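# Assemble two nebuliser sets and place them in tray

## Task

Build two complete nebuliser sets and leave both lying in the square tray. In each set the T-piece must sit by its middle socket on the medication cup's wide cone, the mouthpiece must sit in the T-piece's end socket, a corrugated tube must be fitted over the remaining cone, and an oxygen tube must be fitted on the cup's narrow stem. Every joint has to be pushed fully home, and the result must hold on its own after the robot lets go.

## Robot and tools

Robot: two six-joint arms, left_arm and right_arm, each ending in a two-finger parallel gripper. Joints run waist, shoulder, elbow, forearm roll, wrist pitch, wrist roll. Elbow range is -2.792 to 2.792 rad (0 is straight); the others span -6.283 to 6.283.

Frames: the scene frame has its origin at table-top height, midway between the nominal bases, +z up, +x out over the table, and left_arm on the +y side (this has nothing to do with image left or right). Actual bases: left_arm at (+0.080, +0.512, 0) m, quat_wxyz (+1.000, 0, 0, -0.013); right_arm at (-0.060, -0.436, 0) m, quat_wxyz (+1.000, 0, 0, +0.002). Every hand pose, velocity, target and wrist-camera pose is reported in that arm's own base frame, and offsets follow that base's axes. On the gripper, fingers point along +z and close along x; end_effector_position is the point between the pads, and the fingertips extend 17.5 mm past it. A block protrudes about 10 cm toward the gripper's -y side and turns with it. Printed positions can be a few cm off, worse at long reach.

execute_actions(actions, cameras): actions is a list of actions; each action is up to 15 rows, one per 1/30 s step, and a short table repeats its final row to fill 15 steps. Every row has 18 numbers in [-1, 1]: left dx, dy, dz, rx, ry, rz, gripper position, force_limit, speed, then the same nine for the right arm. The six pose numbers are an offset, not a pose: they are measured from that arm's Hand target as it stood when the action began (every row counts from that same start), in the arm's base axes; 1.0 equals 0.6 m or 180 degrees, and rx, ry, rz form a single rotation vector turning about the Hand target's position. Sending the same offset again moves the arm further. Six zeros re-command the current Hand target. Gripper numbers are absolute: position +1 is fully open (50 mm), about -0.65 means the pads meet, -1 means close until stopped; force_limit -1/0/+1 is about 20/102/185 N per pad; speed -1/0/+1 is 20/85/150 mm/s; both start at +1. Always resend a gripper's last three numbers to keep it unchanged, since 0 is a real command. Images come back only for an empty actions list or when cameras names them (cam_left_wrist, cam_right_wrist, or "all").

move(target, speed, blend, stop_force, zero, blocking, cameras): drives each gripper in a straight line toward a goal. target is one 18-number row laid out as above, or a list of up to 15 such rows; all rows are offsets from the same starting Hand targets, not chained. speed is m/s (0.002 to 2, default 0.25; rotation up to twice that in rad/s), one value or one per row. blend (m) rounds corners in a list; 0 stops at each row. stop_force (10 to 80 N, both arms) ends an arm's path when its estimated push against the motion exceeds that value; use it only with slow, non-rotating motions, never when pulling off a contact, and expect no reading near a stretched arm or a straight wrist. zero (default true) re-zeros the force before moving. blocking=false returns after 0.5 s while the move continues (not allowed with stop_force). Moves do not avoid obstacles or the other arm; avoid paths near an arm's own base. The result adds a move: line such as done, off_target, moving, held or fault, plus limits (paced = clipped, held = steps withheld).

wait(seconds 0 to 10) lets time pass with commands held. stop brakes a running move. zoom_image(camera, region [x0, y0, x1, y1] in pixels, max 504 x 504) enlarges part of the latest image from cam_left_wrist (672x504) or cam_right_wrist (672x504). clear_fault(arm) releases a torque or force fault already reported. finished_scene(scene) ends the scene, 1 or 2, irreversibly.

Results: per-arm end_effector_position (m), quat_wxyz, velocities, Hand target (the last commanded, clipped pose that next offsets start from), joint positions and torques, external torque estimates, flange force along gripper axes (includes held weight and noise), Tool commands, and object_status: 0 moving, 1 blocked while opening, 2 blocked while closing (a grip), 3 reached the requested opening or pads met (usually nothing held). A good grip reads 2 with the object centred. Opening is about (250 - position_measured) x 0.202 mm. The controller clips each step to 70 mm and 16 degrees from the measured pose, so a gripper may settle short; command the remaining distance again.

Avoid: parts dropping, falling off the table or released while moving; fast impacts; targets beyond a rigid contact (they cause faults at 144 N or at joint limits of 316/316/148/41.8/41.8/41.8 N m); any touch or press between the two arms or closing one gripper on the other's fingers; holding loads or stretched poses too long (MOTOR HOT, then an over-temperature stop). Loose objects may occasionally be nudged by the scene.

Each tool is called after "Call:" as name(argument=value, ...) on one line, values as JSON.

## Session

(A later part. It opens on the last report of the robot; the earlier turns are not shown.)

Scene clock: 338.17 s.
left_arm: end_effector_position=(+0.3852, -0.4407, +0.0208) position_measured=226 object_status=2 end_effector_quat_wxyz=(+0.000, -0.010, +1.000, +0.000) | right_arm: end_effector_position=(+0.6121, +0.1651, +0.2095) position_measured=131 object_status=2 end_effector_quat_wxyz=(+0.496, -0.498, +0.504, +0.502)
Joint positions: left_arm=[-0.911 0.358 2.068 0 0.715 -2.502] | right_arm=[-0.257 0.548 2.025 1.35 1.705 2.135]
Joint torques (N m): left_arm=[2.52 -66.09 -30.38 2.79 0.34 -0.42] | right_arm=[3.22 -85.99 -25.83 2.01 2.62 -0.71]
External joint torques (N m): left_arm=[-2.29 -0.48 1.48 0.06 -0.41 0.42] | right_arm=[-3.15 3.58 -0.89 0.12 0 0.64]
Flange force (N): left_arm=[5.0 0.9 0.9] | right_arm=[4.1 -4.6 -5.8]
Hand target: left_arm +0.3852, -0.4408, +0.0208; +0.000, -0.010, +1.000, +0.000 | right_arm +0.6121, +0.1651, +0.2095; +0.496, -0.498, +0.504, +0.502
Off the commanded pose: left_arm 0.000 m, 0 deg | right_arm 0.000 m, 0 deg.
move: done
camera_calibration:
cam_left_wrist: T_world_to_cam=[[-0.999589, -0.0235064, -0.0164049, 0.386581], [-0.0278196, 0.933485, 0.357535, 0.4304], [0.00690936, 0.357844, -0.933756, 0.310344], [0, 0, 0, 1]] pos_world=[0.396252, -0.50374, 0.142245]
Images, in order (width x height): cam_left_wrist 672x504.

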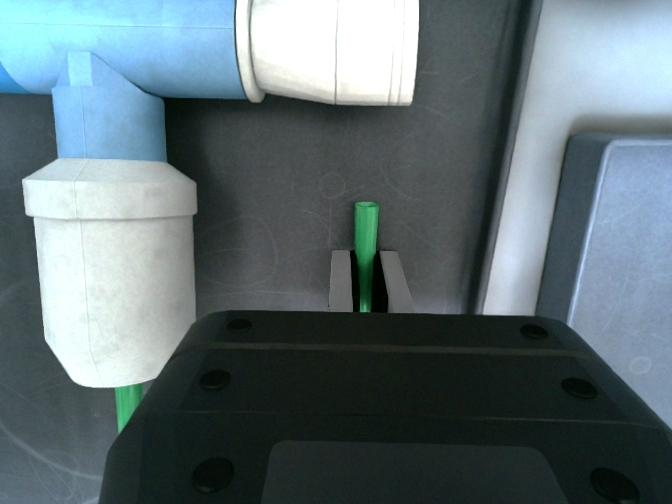

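Call:
move(target=[[0,0,0.3395,0,0,0,-1,-0.2,-0.6,0,0,0,0,0,0,-1,0,-0.8],[0.1547,0.3213,0.3395,0,0,0,-1,-0.2,-0.6,0,0,0,0,0,0,-1,0,-0.8],[0.1547,0.3213,0.3395,0,0,0,-1,-0.2,-0.6,0,0.5667,0,0,0,0,-1,0,-0.8],[0.1547,0.2883,0.3395,0,0,0,-1,-0.2,-0.6,0,0.5667,0,0,0,0,-1,0,-0.8]], blend=[0.04,0,0,0], speed=[0.3,0.3,0.3,0.1], cameras=["cam_left_wrist"])

Call:
zoom_image(camera="cam_left_wrist", region=[310, 60, 430, 180])

Call:
zoom_image(camera="cam_left_wrist", region=[310, 180, 430, 310])

Scene clock: 342.33 s.
left_arm: end_effector_position=(+0.4780, -0.2678, +0.2244) position_measured=226 object_status=2 end_effector_quat_wxyz=(+0.000, -0.010, +1.000, +0.000) | right_arm: end_effector_position=(+0.6121, +0.5051, +0.2095) position_measured=131 object_status=2 end_effector_quat_wxyz=(+0.496, -0.498, +0.504, +0.502)
Joint positions: left_arm=[-0.573 0.08 1.966 -0.001 1.096 -2.164] | right_arm=[0.284 0.571 1.977 1.806 1.41 2.157]
Joint torques (N m): left_arm=[2.07 -47.25 -41.2 3.74 0.35 -0.39] | right_arm=[3.27 -90.77 -28.54 1 2.59 -0.7]
External joint torques (N m): left_arm=[-1.99 -0.27 2.07 0.1 -0.41 0.39] | right_arm=[-3.25 3.91 -0.56 0.07 -0.01 0.63]
Flange force (N): left_arm=[5.1 -0.4 2.9] | right_arm=[4.5 -6.8 -3.0]
Hand target: left_arm +0.4780, -0.2678, +0.2245; +0.000, -0.010, +1.000, +0.000 | right_arm +0.6121, +0.5051, +0.2095; +0.496, -0.498, +0.504, +0.502
Off the commanded pose: left_arm 0.000 m, 0 deg | right_arm 0.000 m, 0 deg.
move: done
camera_calibration:
cam_left_wrist: T_world_to_cam=[[-0.99959, -0.0235416, -0.0163088, 0.486805], [-0.0278175, 0.933518, 0.35745, 0.198794], [0.00680963, 0.357757, -0.93379, 0.438069], [0, 0, 0, 1]] pos_world=[0.489152, -0.330839, 0.345945]
Images, in order (width x height): cam_left_wrist 672x504.

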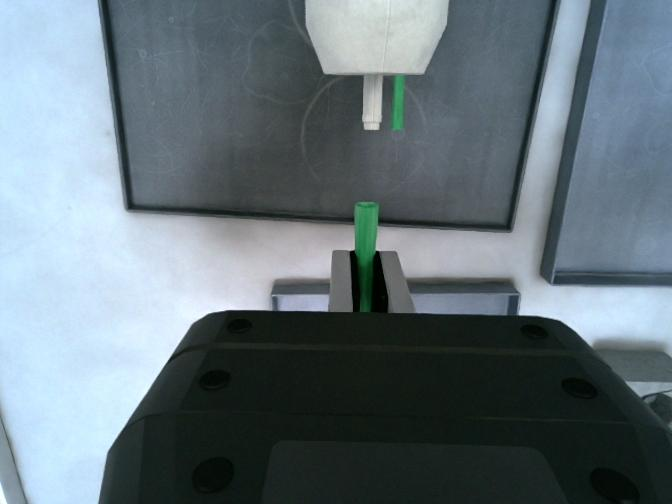

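Scaled by 4.200 from the camera's 672x504 image, which has a finer 960x720 frame.

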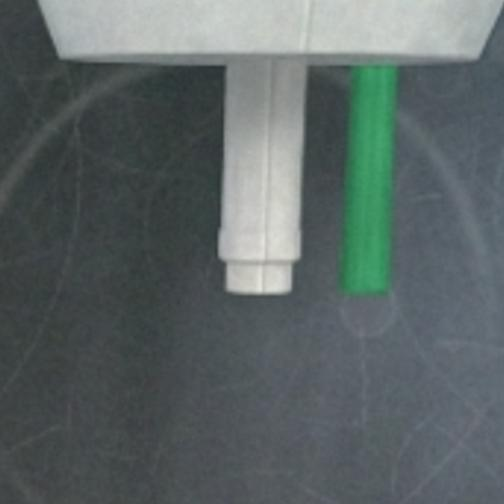

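Scaled by 3.877 from the camera's 672x504 image, which has a finer 960x720 frame.

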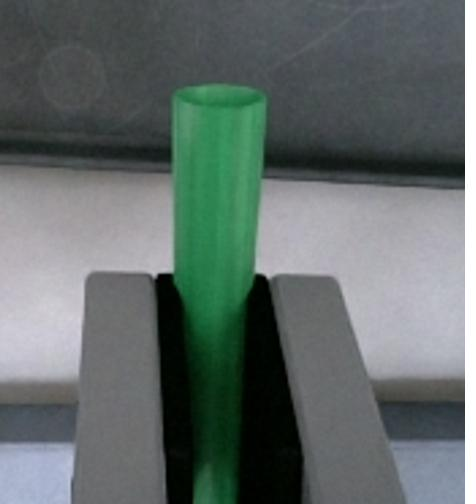

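Call:
zoom_image(camera="cam_left_wrist", region=[340, 190, 395, 255])

Call:
zoom_image(camera="cam_left_wrist", region=[345, 65, 410, 140])

Scaled by 7.754 from the camera's 672x504 image, which has a finer 960x720 frame.

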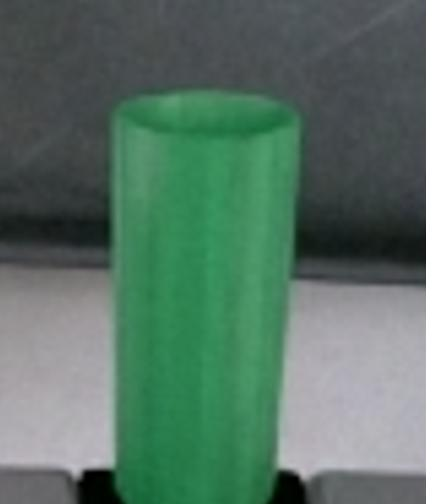

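Scaled by 6.720 from the camera's 672x504 image, which has a finer 960x720 frame.

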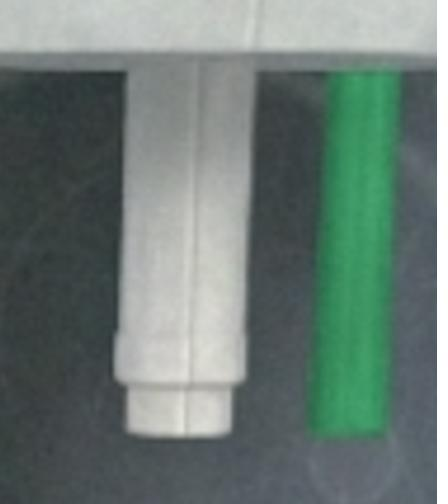

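Call:
move(target=[-0.0217,-0.015,-0.0133,0.0067,-0.3333,0,-1,-0.2,-0.6,0,0,0,0,0,0,-1,0,-0.8], speed=0.2, cameras=["cam_left_wrist"])

Call:
zoom_image(camera="cam_left_wrist", region=[320, 80, 420, 270])

Scene clock: 347.80 s.
left_arm: end_effector_position=(+0.4650, -0.2768, +0.2165) position_measured=226 object_status=2 end_effector_quat_wxyz=(+0.500, -0.009, +0.866, +0.005) | right_arm: end_effector_position=(+0.6121, +0.5051, +0.2095) position_measured=131 object_status=2 end_effector_quat_wxyz=(+0.496, -0.498, +0.504, +0.502)
Joint positions: left_arm=[-1.02 -0.045 2.44 1.547 0.844 -3.812] | right_arm=[0.284 0.571 1.977 1.806 1.41 2.157]
Joint torques (N m): left_arm=[2.06 -30.26 -36.15 1.52 2.09 -0.53] | right_arm=[3.29 -91.03 -28.35 0.98 2.6 -0.71]
External joint torques (N m): left_arm=[-1.94 0.29 1.68 0.07 -0.46 0.46] | right_arm=[-3.12 3.91 -0.93 0.09 0 0.64]
Flange force (N): left_arm=[3.1 -0.5 -4.2] | right_arm=[4.4 -7.4 -2.5]
Hand target: left_arm +0.4650, -0.2768, +0.2165; +0.500, -0.009, +0.866, +0.005 | right_arm +0.6121, +0.5051, +0.2095; +0.496, -0.498, +0.504, +0.502
Off the commanded pose: left_arm 0.000 m, 0 deg | right_arm 0.000 m, 0 deg.
move: done
camera_calibration:
cam_left_wrist: T_world_to_cam=[[-0.485439, -0.0131732, -0.874171, 0.422978], [-0.332909, 0.927344, 0.170895, 0.390183], [0.808406, 0.373978, -0.454555, -0.0381065], [0, 0, 0, 1]] pos_world=[0.366031, -0.34201, 0.285754]
Images, in order (width x height): cam_left_wrist 672x504.

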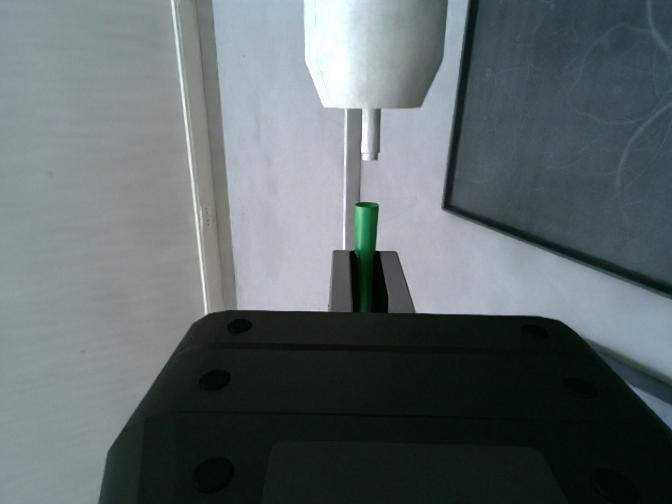

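Scaled by 2.653 from the camera's 672x504 image, which has a finer 960x720 frame.

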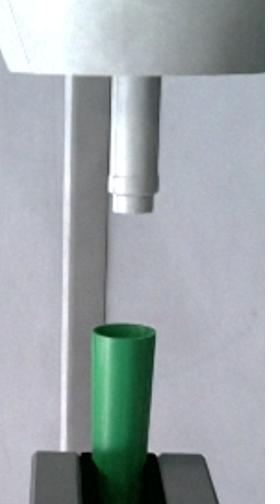

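Call:
zoom_image(camera="cam_left_wrist", region=[340, 100, 400, 165])

Call:
zoom_image(camera="cam_left_wrist", region=[340, 195, 395, 255])

Scaled by 7.754 from the camera's 672x504 image, which has a finer 960x720 frame.

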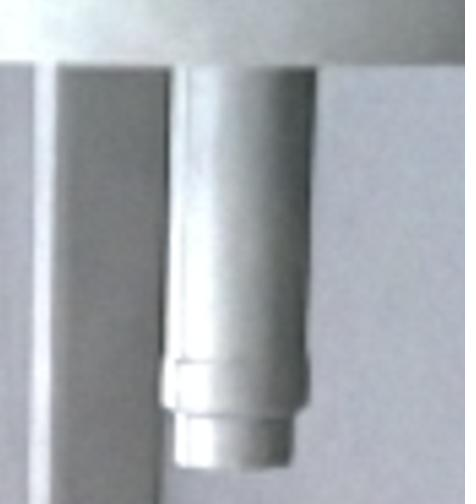

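Scaled by 8.400 from the camera's 672x504 image, which has a finer 960x720 frame.

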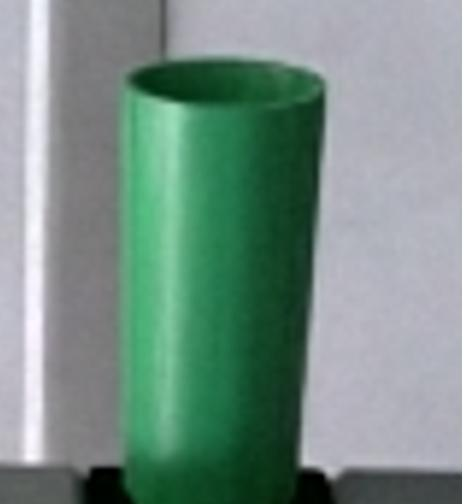

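Call:
move(target=[0.0003,-0.0133,-0.0012,-0.0017,0,0,-1,-0.2,-0.6,0,0,0,0,0,0,-1,0,-0.8], speed=0.05, cameras=["cam_left_wrist"])

Call:
zoom_image(camera="cam_left_wrist", region=[340, 125, 400, 190])

Call:
zoom_image(camera="cam_left_wrist", region=[340, 195, 395, 255])

Scene clock: 349.20 s.
left_arm: end_effector_position=(+0.4652, -0.2847, +0.2158) position_measured=226 object_status=2 end_effector_quat_wxyz=(+0.500, -0.010, +0.866, +0.002) | right_arm: end_effector_position=(+0.6121, +0.5051, +0.2095) position_measured=131 object_status=2 end_effector_quat_wxyz=(+0.496, -0.498, +0.504, +0.502)
Joint positions: left_arm=[-1.03 -0.034 2.431 1.544 0.848 -3.821] | right_arm=[0.284 0.571 1.977 1.806 1.41 2.157]
Joint torques (N m): left_arm=[2.25 -31.15 -36.11 1.53 2.1 -0.45] | right_arm=[3.07 -90.24 -28.55 1.02 2.62 -0.69]
External joint torques (N m): left_arm=[-2.31 0.29 1.51 0.1 -0.47 0.39] | right_arm=[-2.97 3.41 -0.69 0.04 -0.03 0.61]
Flange force (N): left_arm=[3.6 -1.1 -4.6] | right_arm=[3.8 -6.4 -2.6]
Hand target: left_arm +0.4652, -0.2848, +0.2158; +0.500, -0.010, +0.866, +0.002 | right_arm +0.6121, +0.5051, +0.2095; +0.496, -0.498, +0.504, +0.502
Off the commanded pose: left_arm 0.000 m, 0 deg | right_arm 0.000 m, 0 deg.
move: done
camera_calibration:
cam_left_wrist: T_world_to_cam=[[-0.485421, -0.0178509, -0.874098, 0.420929], [-0.332879, 0.92826, 0.165904, 0.399046], [0.808429, 0.371503, -0.456539, -0.0358335], [0, 0, 0, 1]] pos_world=[0.366131, -0.349592, 0.285371]
Images, in order (width x height): cam_left_wrist 672x504.

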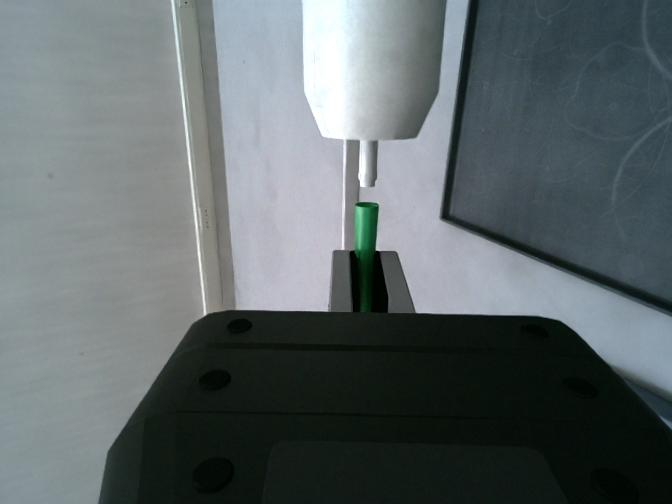

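Scaled by 7.754 from the camera's 672x504 image, which has a finer 960x720 frame.

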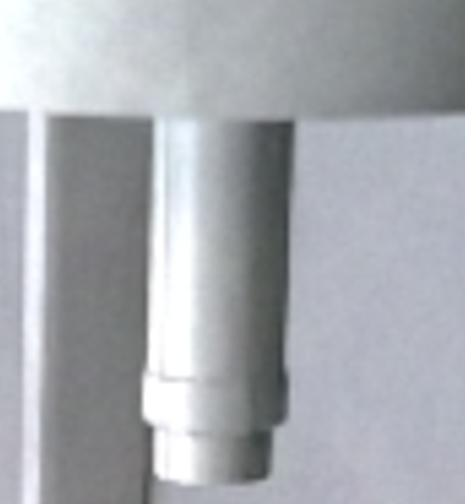

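Scaled by 8.400 from the camera's 672x504 image, which has a finer 960x720 frame.

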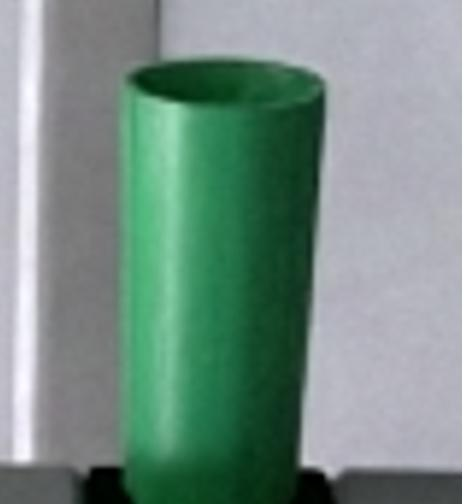

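Call:
move(target=[0.0013,-0.05,0,0,0,0,-1,-0.2,-0.6,0,0,0,0,0,0,-1,0,-0.8], speed=0.025, stop_force=15, cameras=["cam_left_wrist"])

Call:
zoom_image(camera="cam_left_wrist", region=[330, 160, 410, 260])

Scene clock: 351.43 s.
left_arm: end_effector_position=(+0.4658, -0.3068, +0.2157) position_measured=226 object_status=2 end_effector_quat_wxyz=(+0.500, -0.010, +0.866, +0.003) | right_arm: end_effector_position=(+0.6121, +0.5051, +0.2095) position_measured=131 object_status=2 end_effector_quat_wxyz=(+0.496, -0.498, +0.504, +0.502)
Joint positions: left_arm=[-1.059 -0.003 2.402 1.524 0.868 -3.823] | right_arm=[0.284 0.571 1.977 1.806 1.41 2.157]
Joint torques (N m): left_arm=[-11.44 -31.39 -51.11 5.86 -5.71 -0.44] | right_arm=[23.33 -92.25 -33.07 1.27 3.61 -0.74]
External joint torques (N m): left_arm=[11.38 -2.36 16.78 -4.16 7.34 0.37] | right_arm=[-23.47 5.35 3.84 -0.19 -1.03 0.66]
Flange force (N): left_arm=[3.7 30.3 -8.1] | right_arm=[7.0 -8.6 -34.8]
Hand target: left_arm +0.4658, -0.3067, +0.2157; +0.500, -0.010, +0.866, +0.003 (not the last commanded pose) | right_arm +0.6121, +0.5051, +0.2095; +0.496, -0.498, +0.504, +0.502
Off the commanded pose: left_arm 0.008 m, 0 deg | right_arm 0.000 m, 0 deg.
move: contact (left_arm)
camera_calibration:
cam_left_wrist: T_world_to_cam=[[-0.485407, -0.0178822, -0.874105, 0.420724], [-0.333489, 0.927987, 0.166209, 0.419815], [0.808186, 0.372184, -0.456415, -0.0278485], [0, 0, 0, 1]] pos_world=[0.366733, -0.371694, 0.28527]
Images, in order (width x height): cam_left_wrist 672x504.

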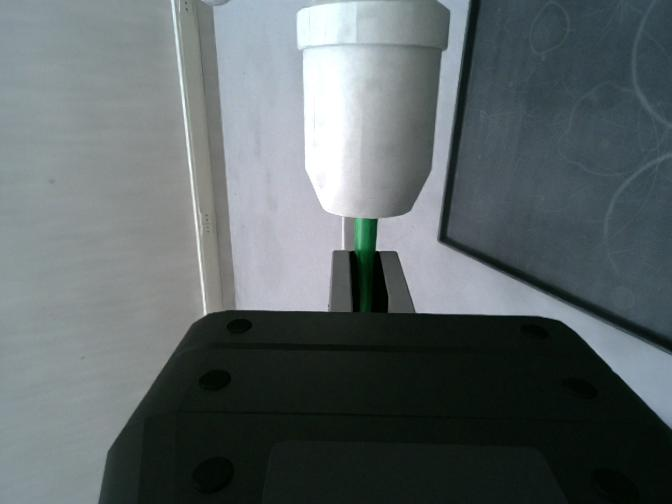

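Scaled by 5.040 from the camera's 672x504 image, which has a finer 960x720 frame.

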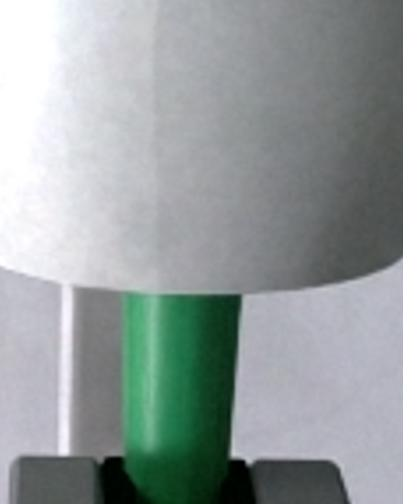

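Call:
move(target=[0.0003,-0.0117,0,0,0,0,-1,-0.2,-0.6,0,0,0,0,0,0,-1,0,-0.8], speed=0.02, stop_force=50, zero=false, cameras=["cam_left_wrist"])

Call:
zoom_image(camera="cam_left_wrist", region=[330, 160, 410, 260])

Scene clock: 352.47 s.
left_arm: end_effector_position=(+0.4658, -0.3079, +0.2157) position_measured=226 object_status=2 end_effector_quat_wxyz=(+0.500, -0.010, +0.866, +0.003) | right_arm: end_effector_position=(+0.6121, +0.5051, +0.2095) position_measured=131 object_status=2 end_effector_quat_wxyz=(+0.496, -0.498, +0.504, +0.502)
Joint positions: left_arm=[-1.061 -0.001 2.4 1.522 0.87 -3.823] | right_arm=[0.284 0.571 1.977 1.806 1.41 2.157]
Joint torques (N m): left_arm=[-26.06 -29.96 -67.2 10.44 -13.62 -0.43] | right_arm=[43.09 -91.94 -37.68 1.46 3.72 -0.74]
External joint torques (N m): left_arm=[26.12 -3.91 32.96 -8.75 15.26 0.36] | right_arm=[-43.06 4.76 8.4 -0.38 -1.13 0.67]
Flange force (N): left_arm=[4.6 61.9 -9.1] | right_arm=[7.0 -7.9 -67.3]
Hand target: left_arm +0.4658, -0.3079, +0.2157; +0.500, -0.010, +0.866, +0.003 (not the last commanded pose) | right_arm +0.6121, +0.5051, +0.2095; +0.496, -0.498, +0.504, +0.502
Off the commanded pose: left_arm 0.006 m, 0 deg | right_arm 0.000 m, 0 deg.
move: contact (left_arm)
camera_calibration:
cam_left_wrist: T_world_to_cam=[[-0.48529, -0.0179716, -0.874168, 0.420604], [-0.334235, 0.92767, 0.166477, 0.421153], [0.807948, 0.372967, -0.456196, -0.0271756], [0, 0, 0, 1]] pos_world=[0.366835, -0.372996, 0.285169]
Images, in order (width x height): cam_left_wrist 672x504.

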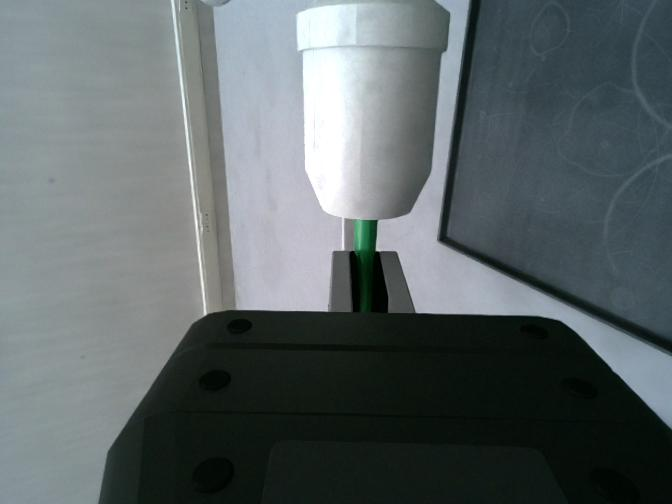

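Scaled by 5.040 from the camera's 672x504 image, which has a finer 960x720 frame.

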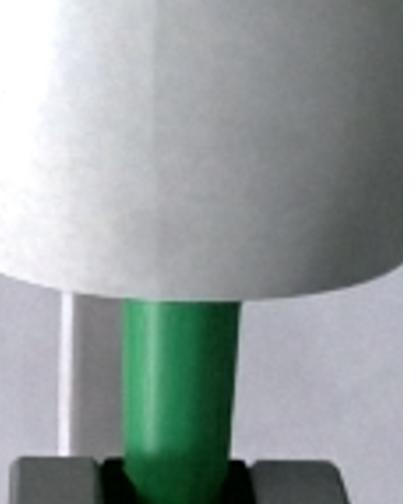

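Call:
move(target=[[0,0.0025,0,0,0,0,-1,-0.2,-0.6,0,0,0,0,0,0,-1,0,-0.8],[0,0.0025,0,0,0,0,0.2,-0.2,-0.6,0,0,0,0,0,0,-1,0,-0.8],[-0.1,0.0025,0.058,0,0,0,0.2,-0.2,-0.6,0,0,0,0,0,0,-1,0,-0.8],[-0.05,-0.03,0.18,-0.0034,0.1667,0,0.2,-0.2,-0.6,0,0,0,0,0,0,-1,0,-0.8],[0.0262,-0.0872,0.1655,-0.0068,0.3333,0,1,-0.4,-0.8,0,0,0,0,0,0,-1,0,-0.8]], blend=[0,0,0.03,0.03,0], speed=[0.02,0.05,0.15,0.2,0.2], cameras=["all"])

Call:
zoom_image(camera="cam_left_wrist", region=[250, 0, 450, 310])

Scene clock: 359.13 s.
left_arm: end_effector_position=(+0.4815, -0.3602, +0.3150) position_measured=3 object_status=3 end_effector_quat_wxyz=(+0.000, -0.013, +1.000, -0.001) | right_arm: end_effector_position=(+0.6121, +0.5051, +0.2095) position_measured=131 object_status=2 end_effector_quat_wxyz=(+0.496, -0.498, +0.504, +0.502)
Joint positions: left_arm=[-0.699 0.106 1.762 -0.001 1.272 -2.295] | right_arm=[0.284 0.571 1.977 1.806 1.41 2.157]
Joint torques (N m): left_arm=[2.14 -52.74 -44.11 4.07 0.36 -0.43] | right_arm=[3.32 -91.01 -28.48 0.97 2.61 -0.69]
External joint torques (N m): left_arm=[-2.02 -0.79 1.9 0.08 -0.43 0.43] | right_arm=[-3.29 3.98 -0.71 0.1 -0.02 0.61]
Flange force (N): left_arm=[5.4 0.9 2.9] | right_arm=[4.6 -7.1 -2.9]
Hand target: left_arm +0.4815, -0.3602, +0.3150; +0.000, -0.013, +1.000, -0.001 | right_arm +0.6121, +0.5051, +0.2095; +0.496, -0.498, +0.504, +0.502
Off the commanded pose: left_arm 0.000 m, 0 deg | right_arm 0.000 m, 0 deg.
move: done
camera_calibration:
cam_left_wrist: T_world_to_cam=[[-0.999458, -0.0284924, -0.0164837, 0.487743], [-0.0324968, 0.933831, 0.356236, 0.255535], [0.00524294, 0.356579, -0.934251, 0.556104], [0, 0, 0, 1]] pos_world=[0.492867, -0.423024, 0.436549]
cam_right_wrist: T_world_to_cam=[[-0.0011421, -0.00349449, -0.999993, 0.217786], [-0.93514, -0.354272, 0.00230604, 0.765176], [-0.354277, 0.935136, -0.00286322, -0.123439], [0, 0, 0, 1]] pos_world=[0.672064, 0.387273, 0.215666]

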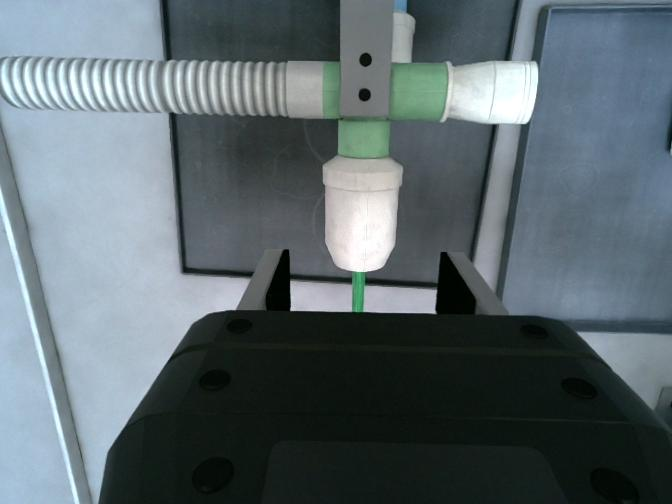

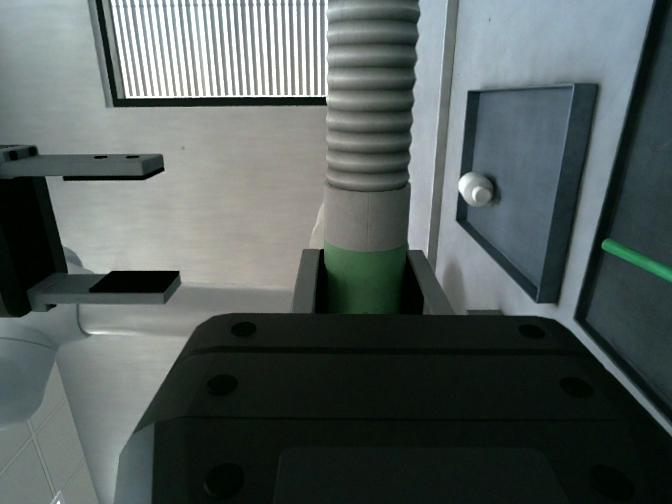

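Scaled by 1.626 from the camera's 672x504 image, which has a finer 960x720 frame.

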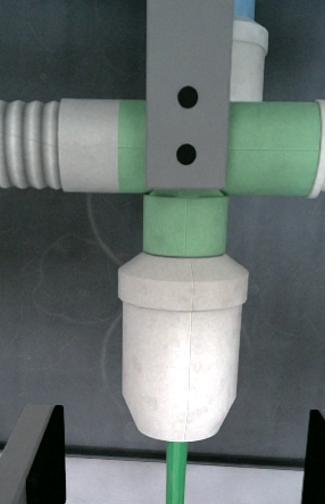

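Call:
move(target=[[-0.005,0,-0.08,0,0,0,1,-0.4,-0.8,0,0,0,0,0,0,-1,0,-0.8],[-0.005,0,-0.1662,0,0,0,1,-0.4,-0.8,0,0,0,0,0,0,-1,0,-0.8]], blend=[0.02,0], speed=[0.15,0.1], cameras=["cam_left_wrist"])

Call:
zoom_image(camera="cam_left_wrist", region=[220, 130, 500, 320])

Scene clock: 361.77 s.
left_arm: end_effector_position=(+0.4785, -0.3602, +0.2152) position_measured=3 object_status=3 end_effector_quat_wxyz=(+0.000, -0.013, +1.000, -0.001) | right_arm: end_effector_position=(+0.6121, +0.5051, +0.2095) position_measured=131 object_status=2 end_effector_quat_wxyz=(+0.496, -0.498, +0.504, +0.502)
Joint positions: left_arm=[-0.702 0.165 1.886 -0.002 1.089 -2.298] | right_arm=[0.284 0.571 1.977 1.806 1.41 2.157]
Joint torques (N m): left_arm=[1.96 -55.83 -40.91 3.75 0.34 -0.37] | right_arm=[2.79 -91.01 -28.43 1 2.6 -0.72]
External joint torques (N m): left_arm=[-1.83 -0.82 1.88 0.08 -0.4 0.37] | right_arm=[-2.68 3.92 -0.79 0.07 -0.01 0.65]
Flange force (N): left_arm=[5.4 1.1 2.1] | right_arm=[4.5 -7.0 -2.0]
Hand target: left_arm +0.4785, -0.3602, +0.2153; +0.000, -0.013, +1.000, -0.001 | right_arm +0.6121, +0.5051, +0.2095; +0.496, -0.498, +0.504, +0.502
Off the commanded pose: left_arm 0.000 m, 0 deg | right_arm 0.000 m, 0 deg.
move: done
camera_calibration:
cam_left_wrist: T_world_to_cam=[[-0.999456, -0.0286565, -0.0163308, 0.482978], [-0.0325956, 0.933826, 0.35624, 0.291034], [0.00504151, 0.356579, -0.934252, 0.46298], [0, 0, 0, 1]] pos_world=[0.489868, -0.423024, 0.336749]
Images, in order (width x height): cam_left_wrist 672x504.

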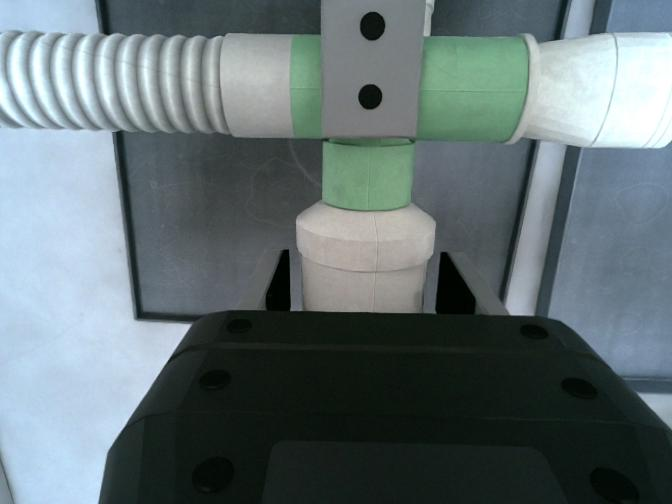

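Scaled by 1.800 from the camera's 672x504 image, which has a finer 960x720 frame.

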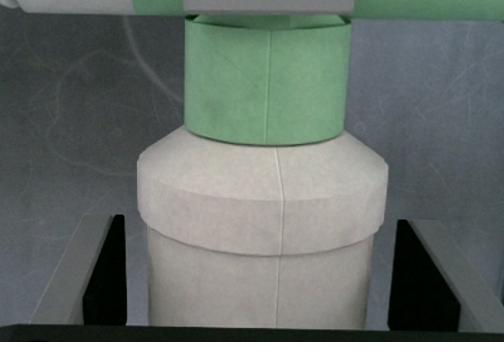

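Call:
move(target=[0,0,0,0,0,0,-1,-0.4,-0.8,0,0,0,0,0,0,-1,0,-0.8])

Scene clock: 362.53 s.
left_arm: end_effector_position=(+0.4786, -0.3602, +0.2152) position_measured=68 object_status=2 end_effector_quat_wxyz=(+0.000, -0.013, +1.000, -0.001) | right_arm: end_effector_position=(+0.6121, +0.5051, +0.2095) position_measured=131 object_status=2 end_effector_quat_wxyz=(+0.496, -0.498, +0.504, +0.502)
Joint positions: left_arm=[-0.702 0.165 1.886 -0.001 1.089 -2.298] | right_arm=[0.284 0.571 1.977 1.806 1.41 2.157]
Joint torques (N m): left_arm=[-3.52 -56.54 -39.77 1.42 1.18 -0.1] | right_arm=[1.73 -89.82 -32.64 2.99 1.01 -0.69]
External joint torques (N m): left_arm=[3.61 -0.49 0.68 2.42 -1.24 0.1] | right_arm=[-1.68 2.56 3.35 -1.92 1.58 0.62]
Flange force (N): left_arm=[-2.3 6.1 2.6] | right_arm=[3.5 1.6 -7.5]
Hand target: left_arm +0.4785, -0.3602, +0.2153; +0.000, -0.013, +1.000, -0.001 | right_arm +0.6121, +0.5051, +0.2095; +0.496, -0.498, +0.504, +0.502
Off the commanded pose: left_arm 0.000 m, 0 deg | right_arm 0.000 m, 0 deg.
move: done

Call:
move(target=[[0,0,0,0,0,0,-1,-0.4,-0.8,0,0,0,0,0,0,0.5,0,-0.8],[0,0,0,0,0,0,-1,-0.4,-0.8,0,-0.2,0,0,0,0,0.5,0,-0.8],[0,0,0,0,0,0,-1,-0.4,-0.8,0,-0.5667,0.05,0,0,0,0.5,0,-0.8]], blend=[0,0.04,0], speed=[0.05,0.15,0.3], cameras=["cam_left_wrist"])

Scene clock: 365.17 s.
left_arm: end_effector_position=(+0.4785, -0.3602, +0.2153) position_measured=68 object_status=2 end_effector_quat_wxyz=(+0.000, -0.013, +1.000, -0.001) | right_arm: end_effector_position=(+0.6120, +0.1651, +0.2396) position_measured=78 object_status=3 end_effector_quat_wxyz=(+0.496, -0.498, +0.504, +0.502)
Joint positions: left_arm=[-0.702 0.165 1.886 -0.001 1.089 -2.298] | right_arm=[-0.257 0.503 2.018 1.357 1.716 2.186]
Joint torques (N m): left_arm=[2.42 -56.66 -41.18 3.76 0.33 -0.41] | right_arm=[3.37 -83.35 -27.36 2.09 2.44 -0.69]
External joint torques (N m): left_arm=[-2.45 0.1 2.11 0.07 -0.39 0.41] | right_arm=[-3.26 3.49 -1.05 0.19 0.09 0.61]
Flange force (N): left_arm=[5.2 -0.2 3.1] | right_arm=[3.6 -5.0 -6.0]
Hand target: left_arm +0.4785, -0.3602, +0.2153; +0.000, -0.013, +1.000, -0.001 | right_arm +0.6121, +0.1651, +0.2395; +0.496, -0.498, +0.504, +0.502
Off the commanded pose: left_arm 0.000 m, 0 deg | right_arm 0.000 m, 0 deg.
move: done
camera_calibration:
cam_left_wrist: T_world_to_cam=[[-0.999458, -0.0284924, -0.0164837, 0.483101], [-0.0324968, 0.933831, 0.356236, 0.290954], [0.00524294, 0.356579, -0.934251, 0.462975], [0, 0, 0, 1]] pos_world=[0.489867, -0.423024, 0.336849]
Images, in order (width x height): cam_left_wrist 672x504.

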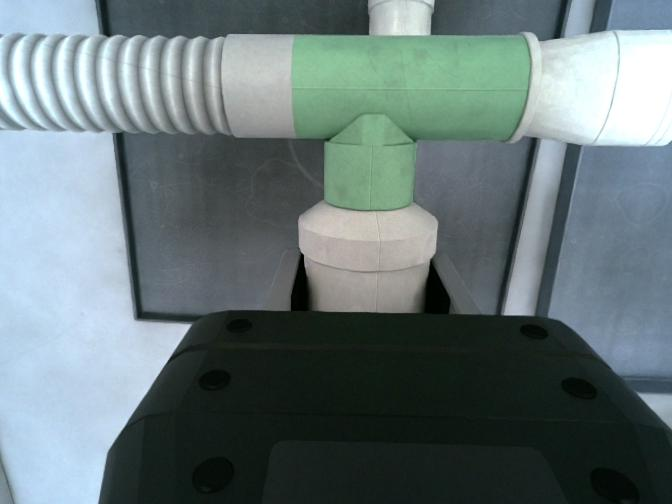

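Call:
move(target=[[0,0,0.1078,0,0,0,-1,-0.4,-0.8,0,0,0,0,0,0,0.5,0,-0.8],[0.05,0.04,0.1078,0,0,-0.5,-1,-0.4,-0.8,0,0,0,0,0,0,0.5,0,-0.8],[0.1028,0.0875,0.1078,0,0,-0.999,-1,-0.4,-0.8,0,0,0,0,0,0,0.5,0,-0.8]], blend=[0.01,0.01,0], speed=[0.15,0.3,0.3], cameras=["cam_left_wrist"])

Scene clock: 373.63 s.
left_arm: end_effector_position=(+0.5402, -0.3077, +0.2799) position_measured=68 object_status=2 end_effector_quat_wxyz=(-0.001, +1.000, +0.014, +0.000) | right_arm: end_effector_position=(+0.6121, +0.1651, +0.2395) position_measured=78 object_status=3 end_effector_quat_wxyz=(+0.496, -0.498, +0.504, +0.502)
Joint positions: left_arm=[-0.574 0.157 1.769 0.002 1.217 0.968] | right_arm=[-0.257 0.503 2.018 1.357 1.716 2.186]
Joint torques (N m): left_arm=[2.04 -57.63 -43.25 4.08 0.5 -0.41] | right_arm=[3.54 -83.51 -27.75 2.1 2.44 -0.72]
External joint torques (N m): left_arm=[-1.7 -0.66 2.03 0.11 -0.45 0.41] | right_arm=[-3.52 3.45 -0.76 0.19 0.1 0.64]
Flange force (N): left_arm=[-5.3 -0.8 2.9] | right_arm=[3.6 -4.3 -6.3]
Hand target: left_arm +0.5402, -0.3077, +0.2799; -0.001, +1.000, +0.014, +0.000 | right_arm +0.6121, +0.1651, +0.2395; +0.496, -0.498, +0.504, +0.502
Off the commanded pose: left_arm 0.000 m, 0 deg | right_arm 0.000 m, 0 deg.
move: done
camera_calibration:
cam_left_wrist: T_world_to_cam=[[0.999365, 0.0315969, -0.0164471, -0.513943], [0.0353843, -0.93373, 0.356224, -0.390495], [-0.00410159, -0.35658, -0.934256, 0.289962], [0, 0, 0, 1]] pos_world=[0.528623, -0.244983, 0.401549]
Images, in order (width x height): cam_left_wrist 672x504.

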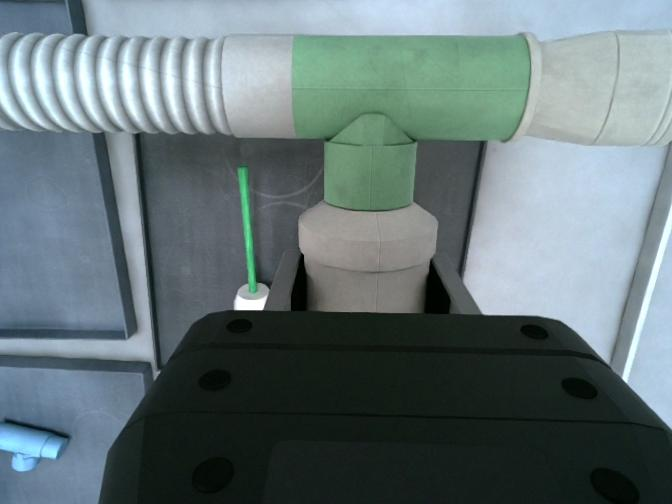

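Call:
move(target=[[0,-0.0283,-0.1,-0.0611,0,0,-1,-0.4,-0.8,0,0,0,0,0,0,0.5,0,-0.8],[0,-0.0283,-0.375,-0.0611,0,0,-1,-0.4,-0.8,0,0,0,0,0,0,0.5,0,-0.8]], blend=[0.02,0], speed=[0.15,0.12], cameras=["all"])

Scene clock: 376.50 s.
left_arm: end_effector_position=(+0.5401, -0.3247, +0.0549) position_measured=68 object_status=2 end_effector_quat_wxyz=(+0.095, +0.995, +0.014, -0.002) | right_arm: end_effector_position=(+0.6121, +0.1651, +0.2395) position_measured=78 object_status=3 end_effector_quat_wxyz=(+0.496, -0.498, +0.504, +0.502)
Joint positions: left_arm=[-0.52 0.343 2.015 -0.256 0.704 1.211] | right_arm=[-0.257 0.503 2.018 1.357 1.716 2.186]
Joint torques (N m): left_arm=[2.21 -65.44 -32.05 2.6 0.29 -0.38] | right_arm=[3.3 -83.25 -27.64 2.09 2.52 -0.72]
External joint torques (N m): left_arm=[-2.28 -0.71 1.49 0.08 -0.47 0.38] | right_arm=[-3.05 2.98 -0.8 0.18 0.02 0.64]
Flange force (N): left_arm=[-5.4 0.6 1.2] | right_arm=[2.9 -4.1 -5.4]
Hand target: left_arm +0.5402, -0.3247, +0.0549; +0.095, +0.995, +0.014, -0.001 | right_arm +0.6121, +0.1651, +0.2395; +0.496, -0.498, +0.504, +0.502
Off the commanded pose: left_arm 0.000 m, 0 deg | right_arm 0.000 m, 0 deg.
move: done
camera_calibration:
cam_left_wrist: T_world_to_cam=[[0.999361, 0.0279126, -0.0223043, -0.517971], [0.0354818, -0.848688, 0.527702, -0.307967], [-0.00419991, -0.528156, -0.849137, 0.0132408], [0, 0, 0, 1]] pos_world=[0.528623, -0.239916, 0.162205]
cam_right_wrist: T_world_to_cam=[[-0.00114172, -0.00349459, -0.999993, 0.246597], [-0.935107, -0.354359, 0.00230598, 0.644637], [-0.354365, 0.935103, -0.00286324, 0.194654], [0, 0, 0, 1]] pos_world=[0.672064, 0.047273, 0.245666]

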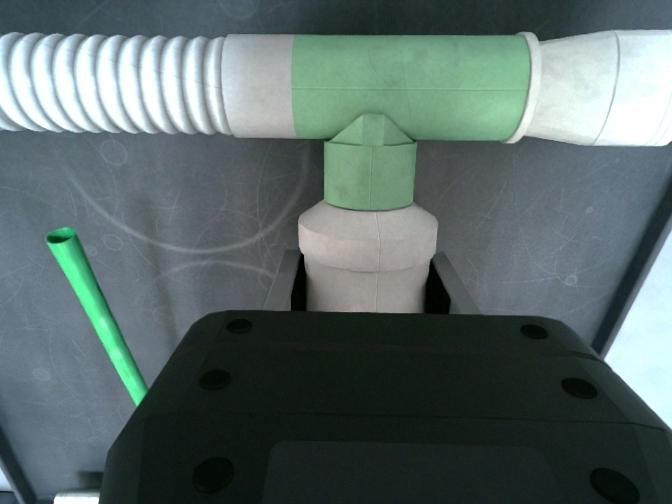

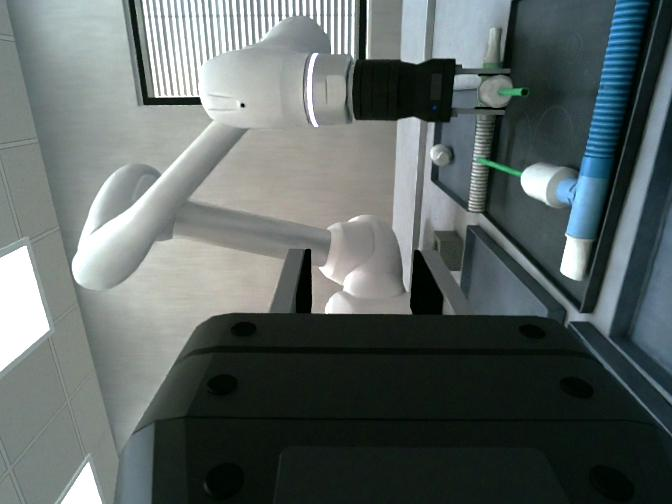

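Call:
zoom_image(camera="cam_right_wrist", region=[400, 0, 672, 320])

Scaled by 1.575 from the camera's 672x504 image, which has a finer 960x720 frame.

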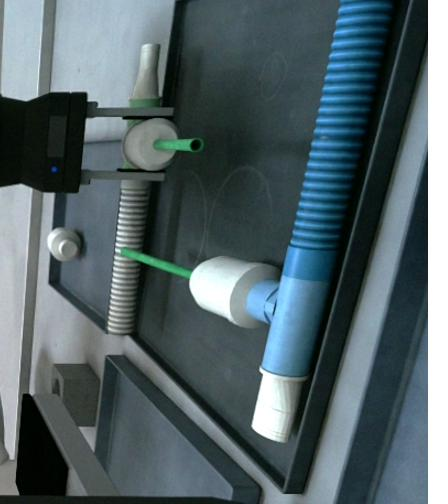

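Call:
move(target=[0.0083,-0.0067,-0.01,0,0,0,-1,-0.4,-0.8,0,0,0,0,0,0,0.5,0,-0.8], speed=0.05)

Call:
move(target=[0,0,-0.0433,0,0,0,-1,-0.4,-0.8,0,0,0,0,0,0,0.5,0,-0.8], speed=0.02, stop_force=10, cameras=["all"])

Call:
zoom_image(camera="cam_right_wrist", region=[400, 0, 672, 320])

Scene clock: 379.00 s.
left_arm: end_effector_position=(+0.5452, -0.3287, +0.0489) position_measured=68 object_status=2 end_effector_quat_wxyz=(+0.095, +0.995, +0.014, -0.001) | right_arm: end_effector_position=(+0.6121, +0.1651, +0.2395) position_measured=78 object_status=3 end_effector_quat_wxyz=(+0.496, -0.498, +0.504, +0.502)
Joint positions: left_arm=[-0.522 0.359 2.007 -0.258 0.697 1.212] | right_arm=[-0.257 0.503 2.018 1.357 1.716 2.186]
Joint torques (N m): left_arm=[2.17 -67.28 -32.01 2.6 0.25 -0.43] | right_arm=[3.13 -83.79 -27.61 2.1 2.44 -0.63]
External joint torques (N m): left_arm=[-2 -0.21 1.74 0.07 -0.41 0.43] | right_arm=[-2.96 3.52 -0.92 0.19 0.1 0.55]
Flange force (N): left_arm=[-4.9 0.0 1.8] | right_arm=[3.8 -4.9 -5.5]
Hand target: left_arm +0.5452, -0.3287, +0.0489; +0.095, +0.995, +0.014, -0.001 | right_arm +0.6121, +0.1651, +0.2395; +0.496, -0.498, +0.504, +0.502
Off the commanded pose: left_arm 0.000 m, 0 deg | right_arm 0.000 m, 0 deg.
move: done

Scene clock: 380.43 s.
left_arm: end_effector_position=(+0.5453, -0.3288, +0.0320) position_measured=68 object_status=2 end_effector_quat_wxyz=(+0.095, +0.995, +0.014, -0.001) | right_arm: end_effector_position=(+0.6121, +0.1651, +0.2395) position_measured=78 object_status=3 end_effector_quat_wxyz=(+0.496, -0.498, +0.504, +0.502)
Joint positions: left_arm=[-0.522 0.38 2.016 -0.268 0.667 1.225] | right_arm=[-0.257 0.503 2.018 1.357 1.716 2.186]
Joint torques (N m): left_arm=[3.91 -52.54 -20.98 3.45 0 -0.32] | right_arm=[3.33 -83.65 -27.7 2.09 2.45 -0.67]
External joint torques (N m): left_arm=[-3.95 -16.31 -8.24 -0.89 -0.16 0.32] | right_arm=[-3.21 3.46 -0.79 0.19 0.09 0.59]
Flange force (N): left_arm=[-6.8 7.6 -23.6] | right_arm=[3.7 -4.5 -5.8]
Hand target: left_arm +0.5453, -0.3288, +0.0321; +0.095, +0.995, +0.014, -0.001 (not the last commanded pose) | right_arm +0.6121, +0.1651, +0.2395; +0.496, -0.498, +0.504, +0.502
Off the commanded pose: left_arm 0.009 m, 0 deg | right_arm 0.000 m, 0 deg.
move: contact (left_arm)
camera_calibration:
cam_left_wrist: T_world_to_cam=[[0.99937, 0.0278889, -0.021955, -0.52352], [0.0352786, -0.848498, 0.528021, -0.299483], [-0.00390286, -0.528463, -0.848947, -0.00852461], [0, 0, 0, 1]] pos_world=[0.533723, -0.244016, 0.139403]
cam_right_wrist: T_world_to_cam=[[-0.00114172, -0.00349459, -0.999993, 0.246597], [-0.935107, -0.354359, 0.00230598, 0.644637], [-0.354365, 0.935103, -0.00286324, 0.194654], [0, 0, 0, 1]] pos_world=[0.672064, 0.047273, 0.245666]

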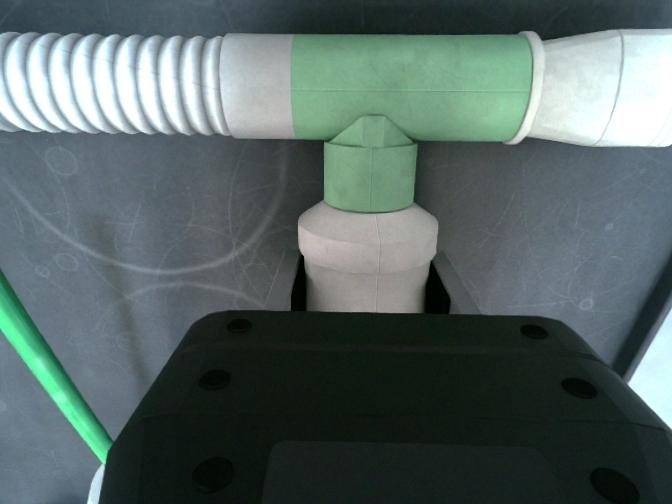

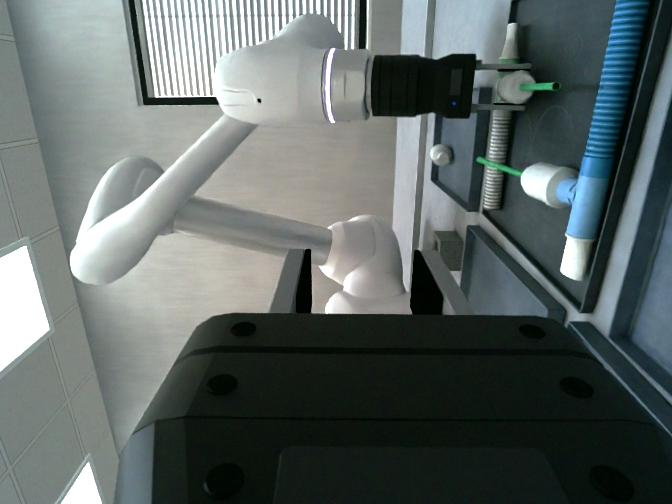

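Scaled by 1.575 from the camera's 672x504 image, which has a finer 960x720 frame.

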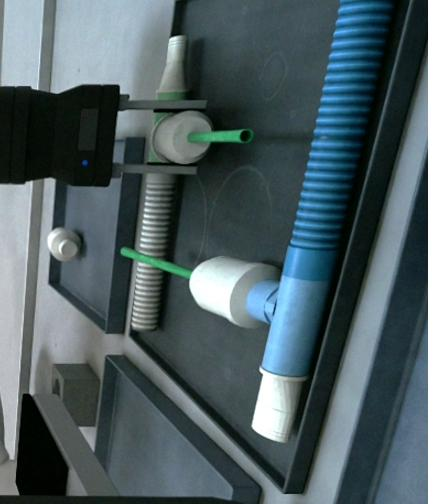

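Call:
zoom_image(camera="cam_right_wrist", region=[460, 0, 580, 230])

Scaled by 2.191 from the camera's 672x504 image, which has a finer 960x720 frame.

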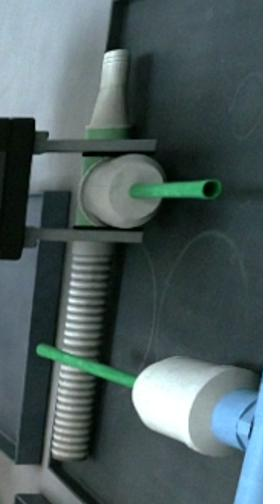

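Call:
move(target=[[0,0,0.0013,0,0,0,-1,-0.4,-0.8,0,0,0,0,0,0,0.5,0,-0.8],[0,0,0.0013,0,0,0,0.9,-0.8,-1,0,0,0,0,0,0,0.5,0,-0.8],[0,0.0252,0.132,0,0,0,0.9,-0.8,-1,0,0,0,0,0,0,0.5,0,-0.8],[0,0.0252,0.33,0,0,0,0.9,-0.8,-1,0,0,0,0,0,0,0.5,0,-0.8]], blend=[0,0,0.02,0], speed=[0.02,0.02,0.05,0.2], cameras=["all"])

Call:
zoom_image(camera="cam_right_wrist", region=[400, 0, 672, 320])

Scene clock: 385.10 s.
left_arm: end_effector_position=(+0.5453, -0.3136, +0.2301) position_measured=18 object_status=3 end_effector_quat_wxyz=(+0.095, +0.995, +0.014, -0.001) | right_arm: end_effector_position=(+0.6121, +0.1651, +0.2395) position_measured=78 object_status=3 end_effector_quat_wxyz=(+0.496, -0.498, +0.504, +0.502)
Joint positions: left_arm=[-0.5 0.165 1.867 -0.195 1.026 1.137] | right_arm=[-0.257 0.503 2.018 1.357 1.716 2.186]
Joint torques (N m): left_arm=[2.15 -56.19 -41.04 3.41 0.16 -0.4] | right_arm=[3.4 -83.25 -27.52 2.09 2.36 -0.65]
External joint torques (N m): left_arm=[-1.92 -0.43 1.93 0.04 -0.36 0.4] | right_arm=[-3.28 3 -1.08 0.21 0.17 0.57]
Flange force (N): left_arm=[-5.1 -0.2 2.6] | right_arm=[2.9 -4.5 -6.0]
Hand target: left_arm +0.5453, -0.3137, +0.2301; +0.095, +0.995, +0.014, -0.001 | right_arm +0.6121, +0.1651, +0.2395; +0.496, -0.498, +0.504, +0.502
Off the commanded pose: left_arm 0.000 m, 0 deg | right_arm 0.000 m, 0 deg.
move: done
camera_calibration:
cam_left_wrist: T_world_to_cam=[[0.999367, 0.028026, -0.0219209, -0.519575], [0.035377, -0.848494, 0.528022, -0.391186], [-0.00380145, -0.528463, -0.848948, 0.167545], [0, 0, 0, 1]] pos_world=[0.533722, -0.228816, 0.337403]
cam_right_wrist: T_world_to_cam=[[-0.00114172, -0.00349459, -0.999993, 0.246597], [-0.935107, -0.354359, 0.00230598, 0.644637], [-0.354365, 0.935103, -0.00286324, 0.194654], [0, 0, 0, 1]] pos_world=[0.672064, 0.047273, 0.245666]

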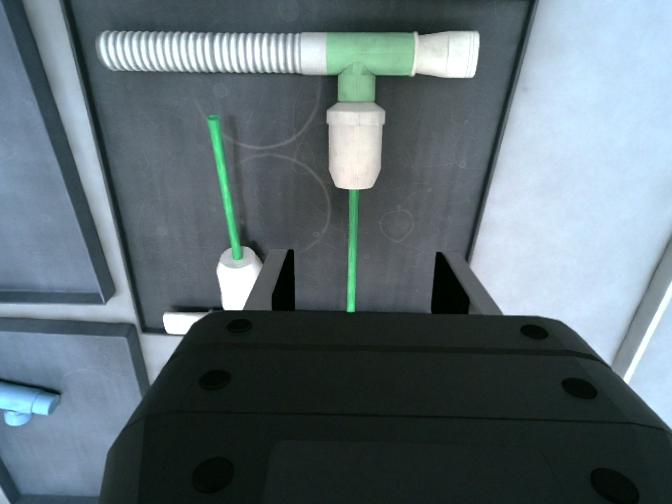

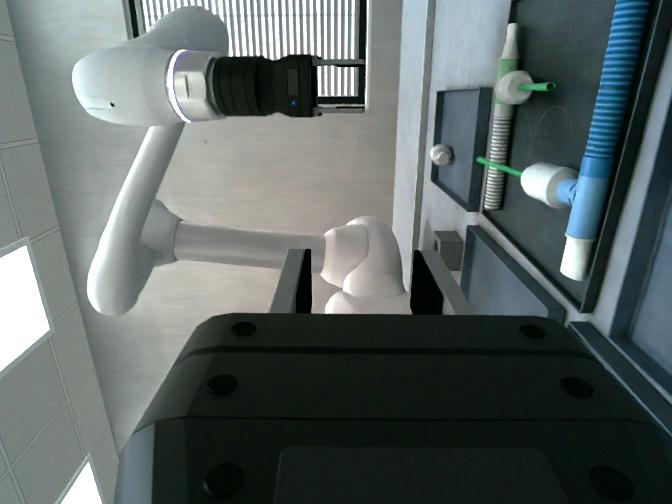

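Scaled by 1.575 from the camera's 672x504 image, which has a finer 960x720 frame.

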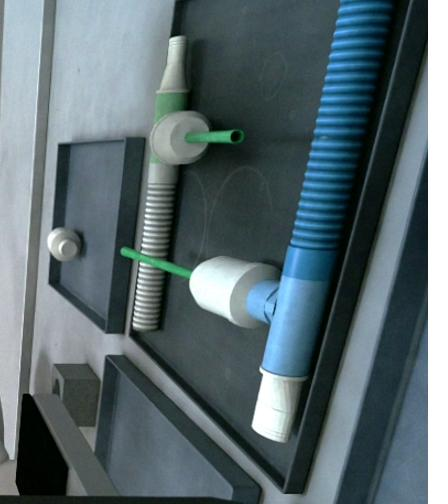

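Call:
move(target=[0,0.1,0.12,0.0611,0,0,0.9,-0.8,-1,0,0,0,0,0,0,0.5,0,-0.8], speed=0.25, cameras=["cam_left_wrist"])

Call:
zoom_image(camera="cam_left_wrist", region=[80, 20, 580, 310])

Scene clock: 386.13 s.
left_arm: end_effector_position=(+0.5453, -0.2536, +0.3021) position_measured=18 object_status=3 end_effector_quat_wxyz=(-0.001, +1.000, +0.014, +0.000) | right_arm: end_effector_position=(+0.6121, +0.1651, +0.2395) position_measured=78 object_status=3 end_effector_quat_wxyz=(+0.496, -0.498, +0.504, +0.502)
Joint positions: left_arm=[-0.494 0.113 1.778 0.002 1.251 1.048] | right_arm=[-0.257 0.503 2.018 1.357 1.716 2.186]
Joint torques (N m): left_arm=[2.07 -53.22 -43.61 4.14 0.47 -0.41] | right_arm=[2.82 -83.53 -27.54 2.06 2.42 -0.7]
External joint torques (N m): left_arm=[-1.86 -0.22 1.97 0.09 -0.43 0.41] | right_arm=[-2.73 3.48 -0.94 0.22 0.12 0.62]
Flange force (N): left_arm=[-4.7 0.3 3.2] | right_arm=[3.6 -5.0 -5.2]
Hand target: left_arm +0.5453, -0.2537, +0.3021; -0.001, +1.000, +0.014, +0.000 | right_arm +0.6121, +0.1651, +0.2395; +0.496, -0.498, +0.504, +0.502
Off the commanded pose: left_arm 0.000 m, 0 deg | right_arm 0.000 m, 0 deg.
move: done
camera_calibration:
cam_left_wrist: T_world_to_cam=[[0.999367, 0.0316943, -0.0161753, -0.520382], [0.0353796, -0.933614, 0.356529, -0.348133], [-0.00380158, -0.356876, -0.934144, 0.329655], [0, 0, 0, 1]] pos_world=[0.533622, -0.190883, 0.423647]
Images, in order (width x height): cam_left_wrist 672x504.

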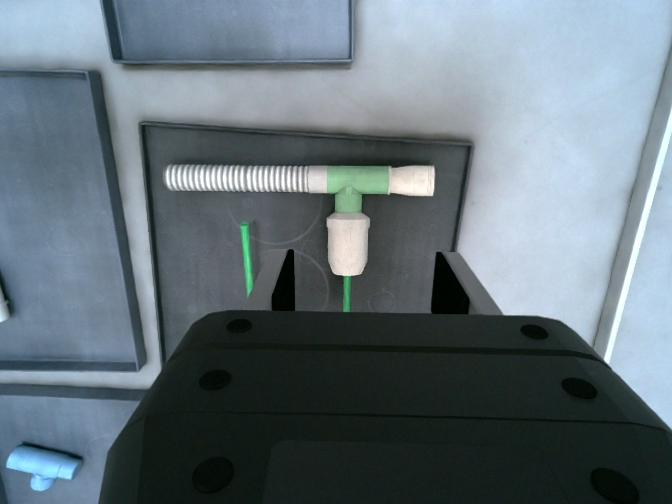

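Scaled by 1.008 from the camera's 672x504 image, which has a finer 960x720 frame.

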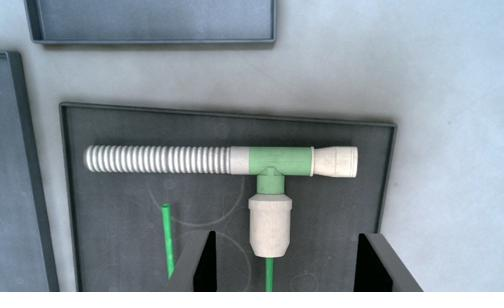

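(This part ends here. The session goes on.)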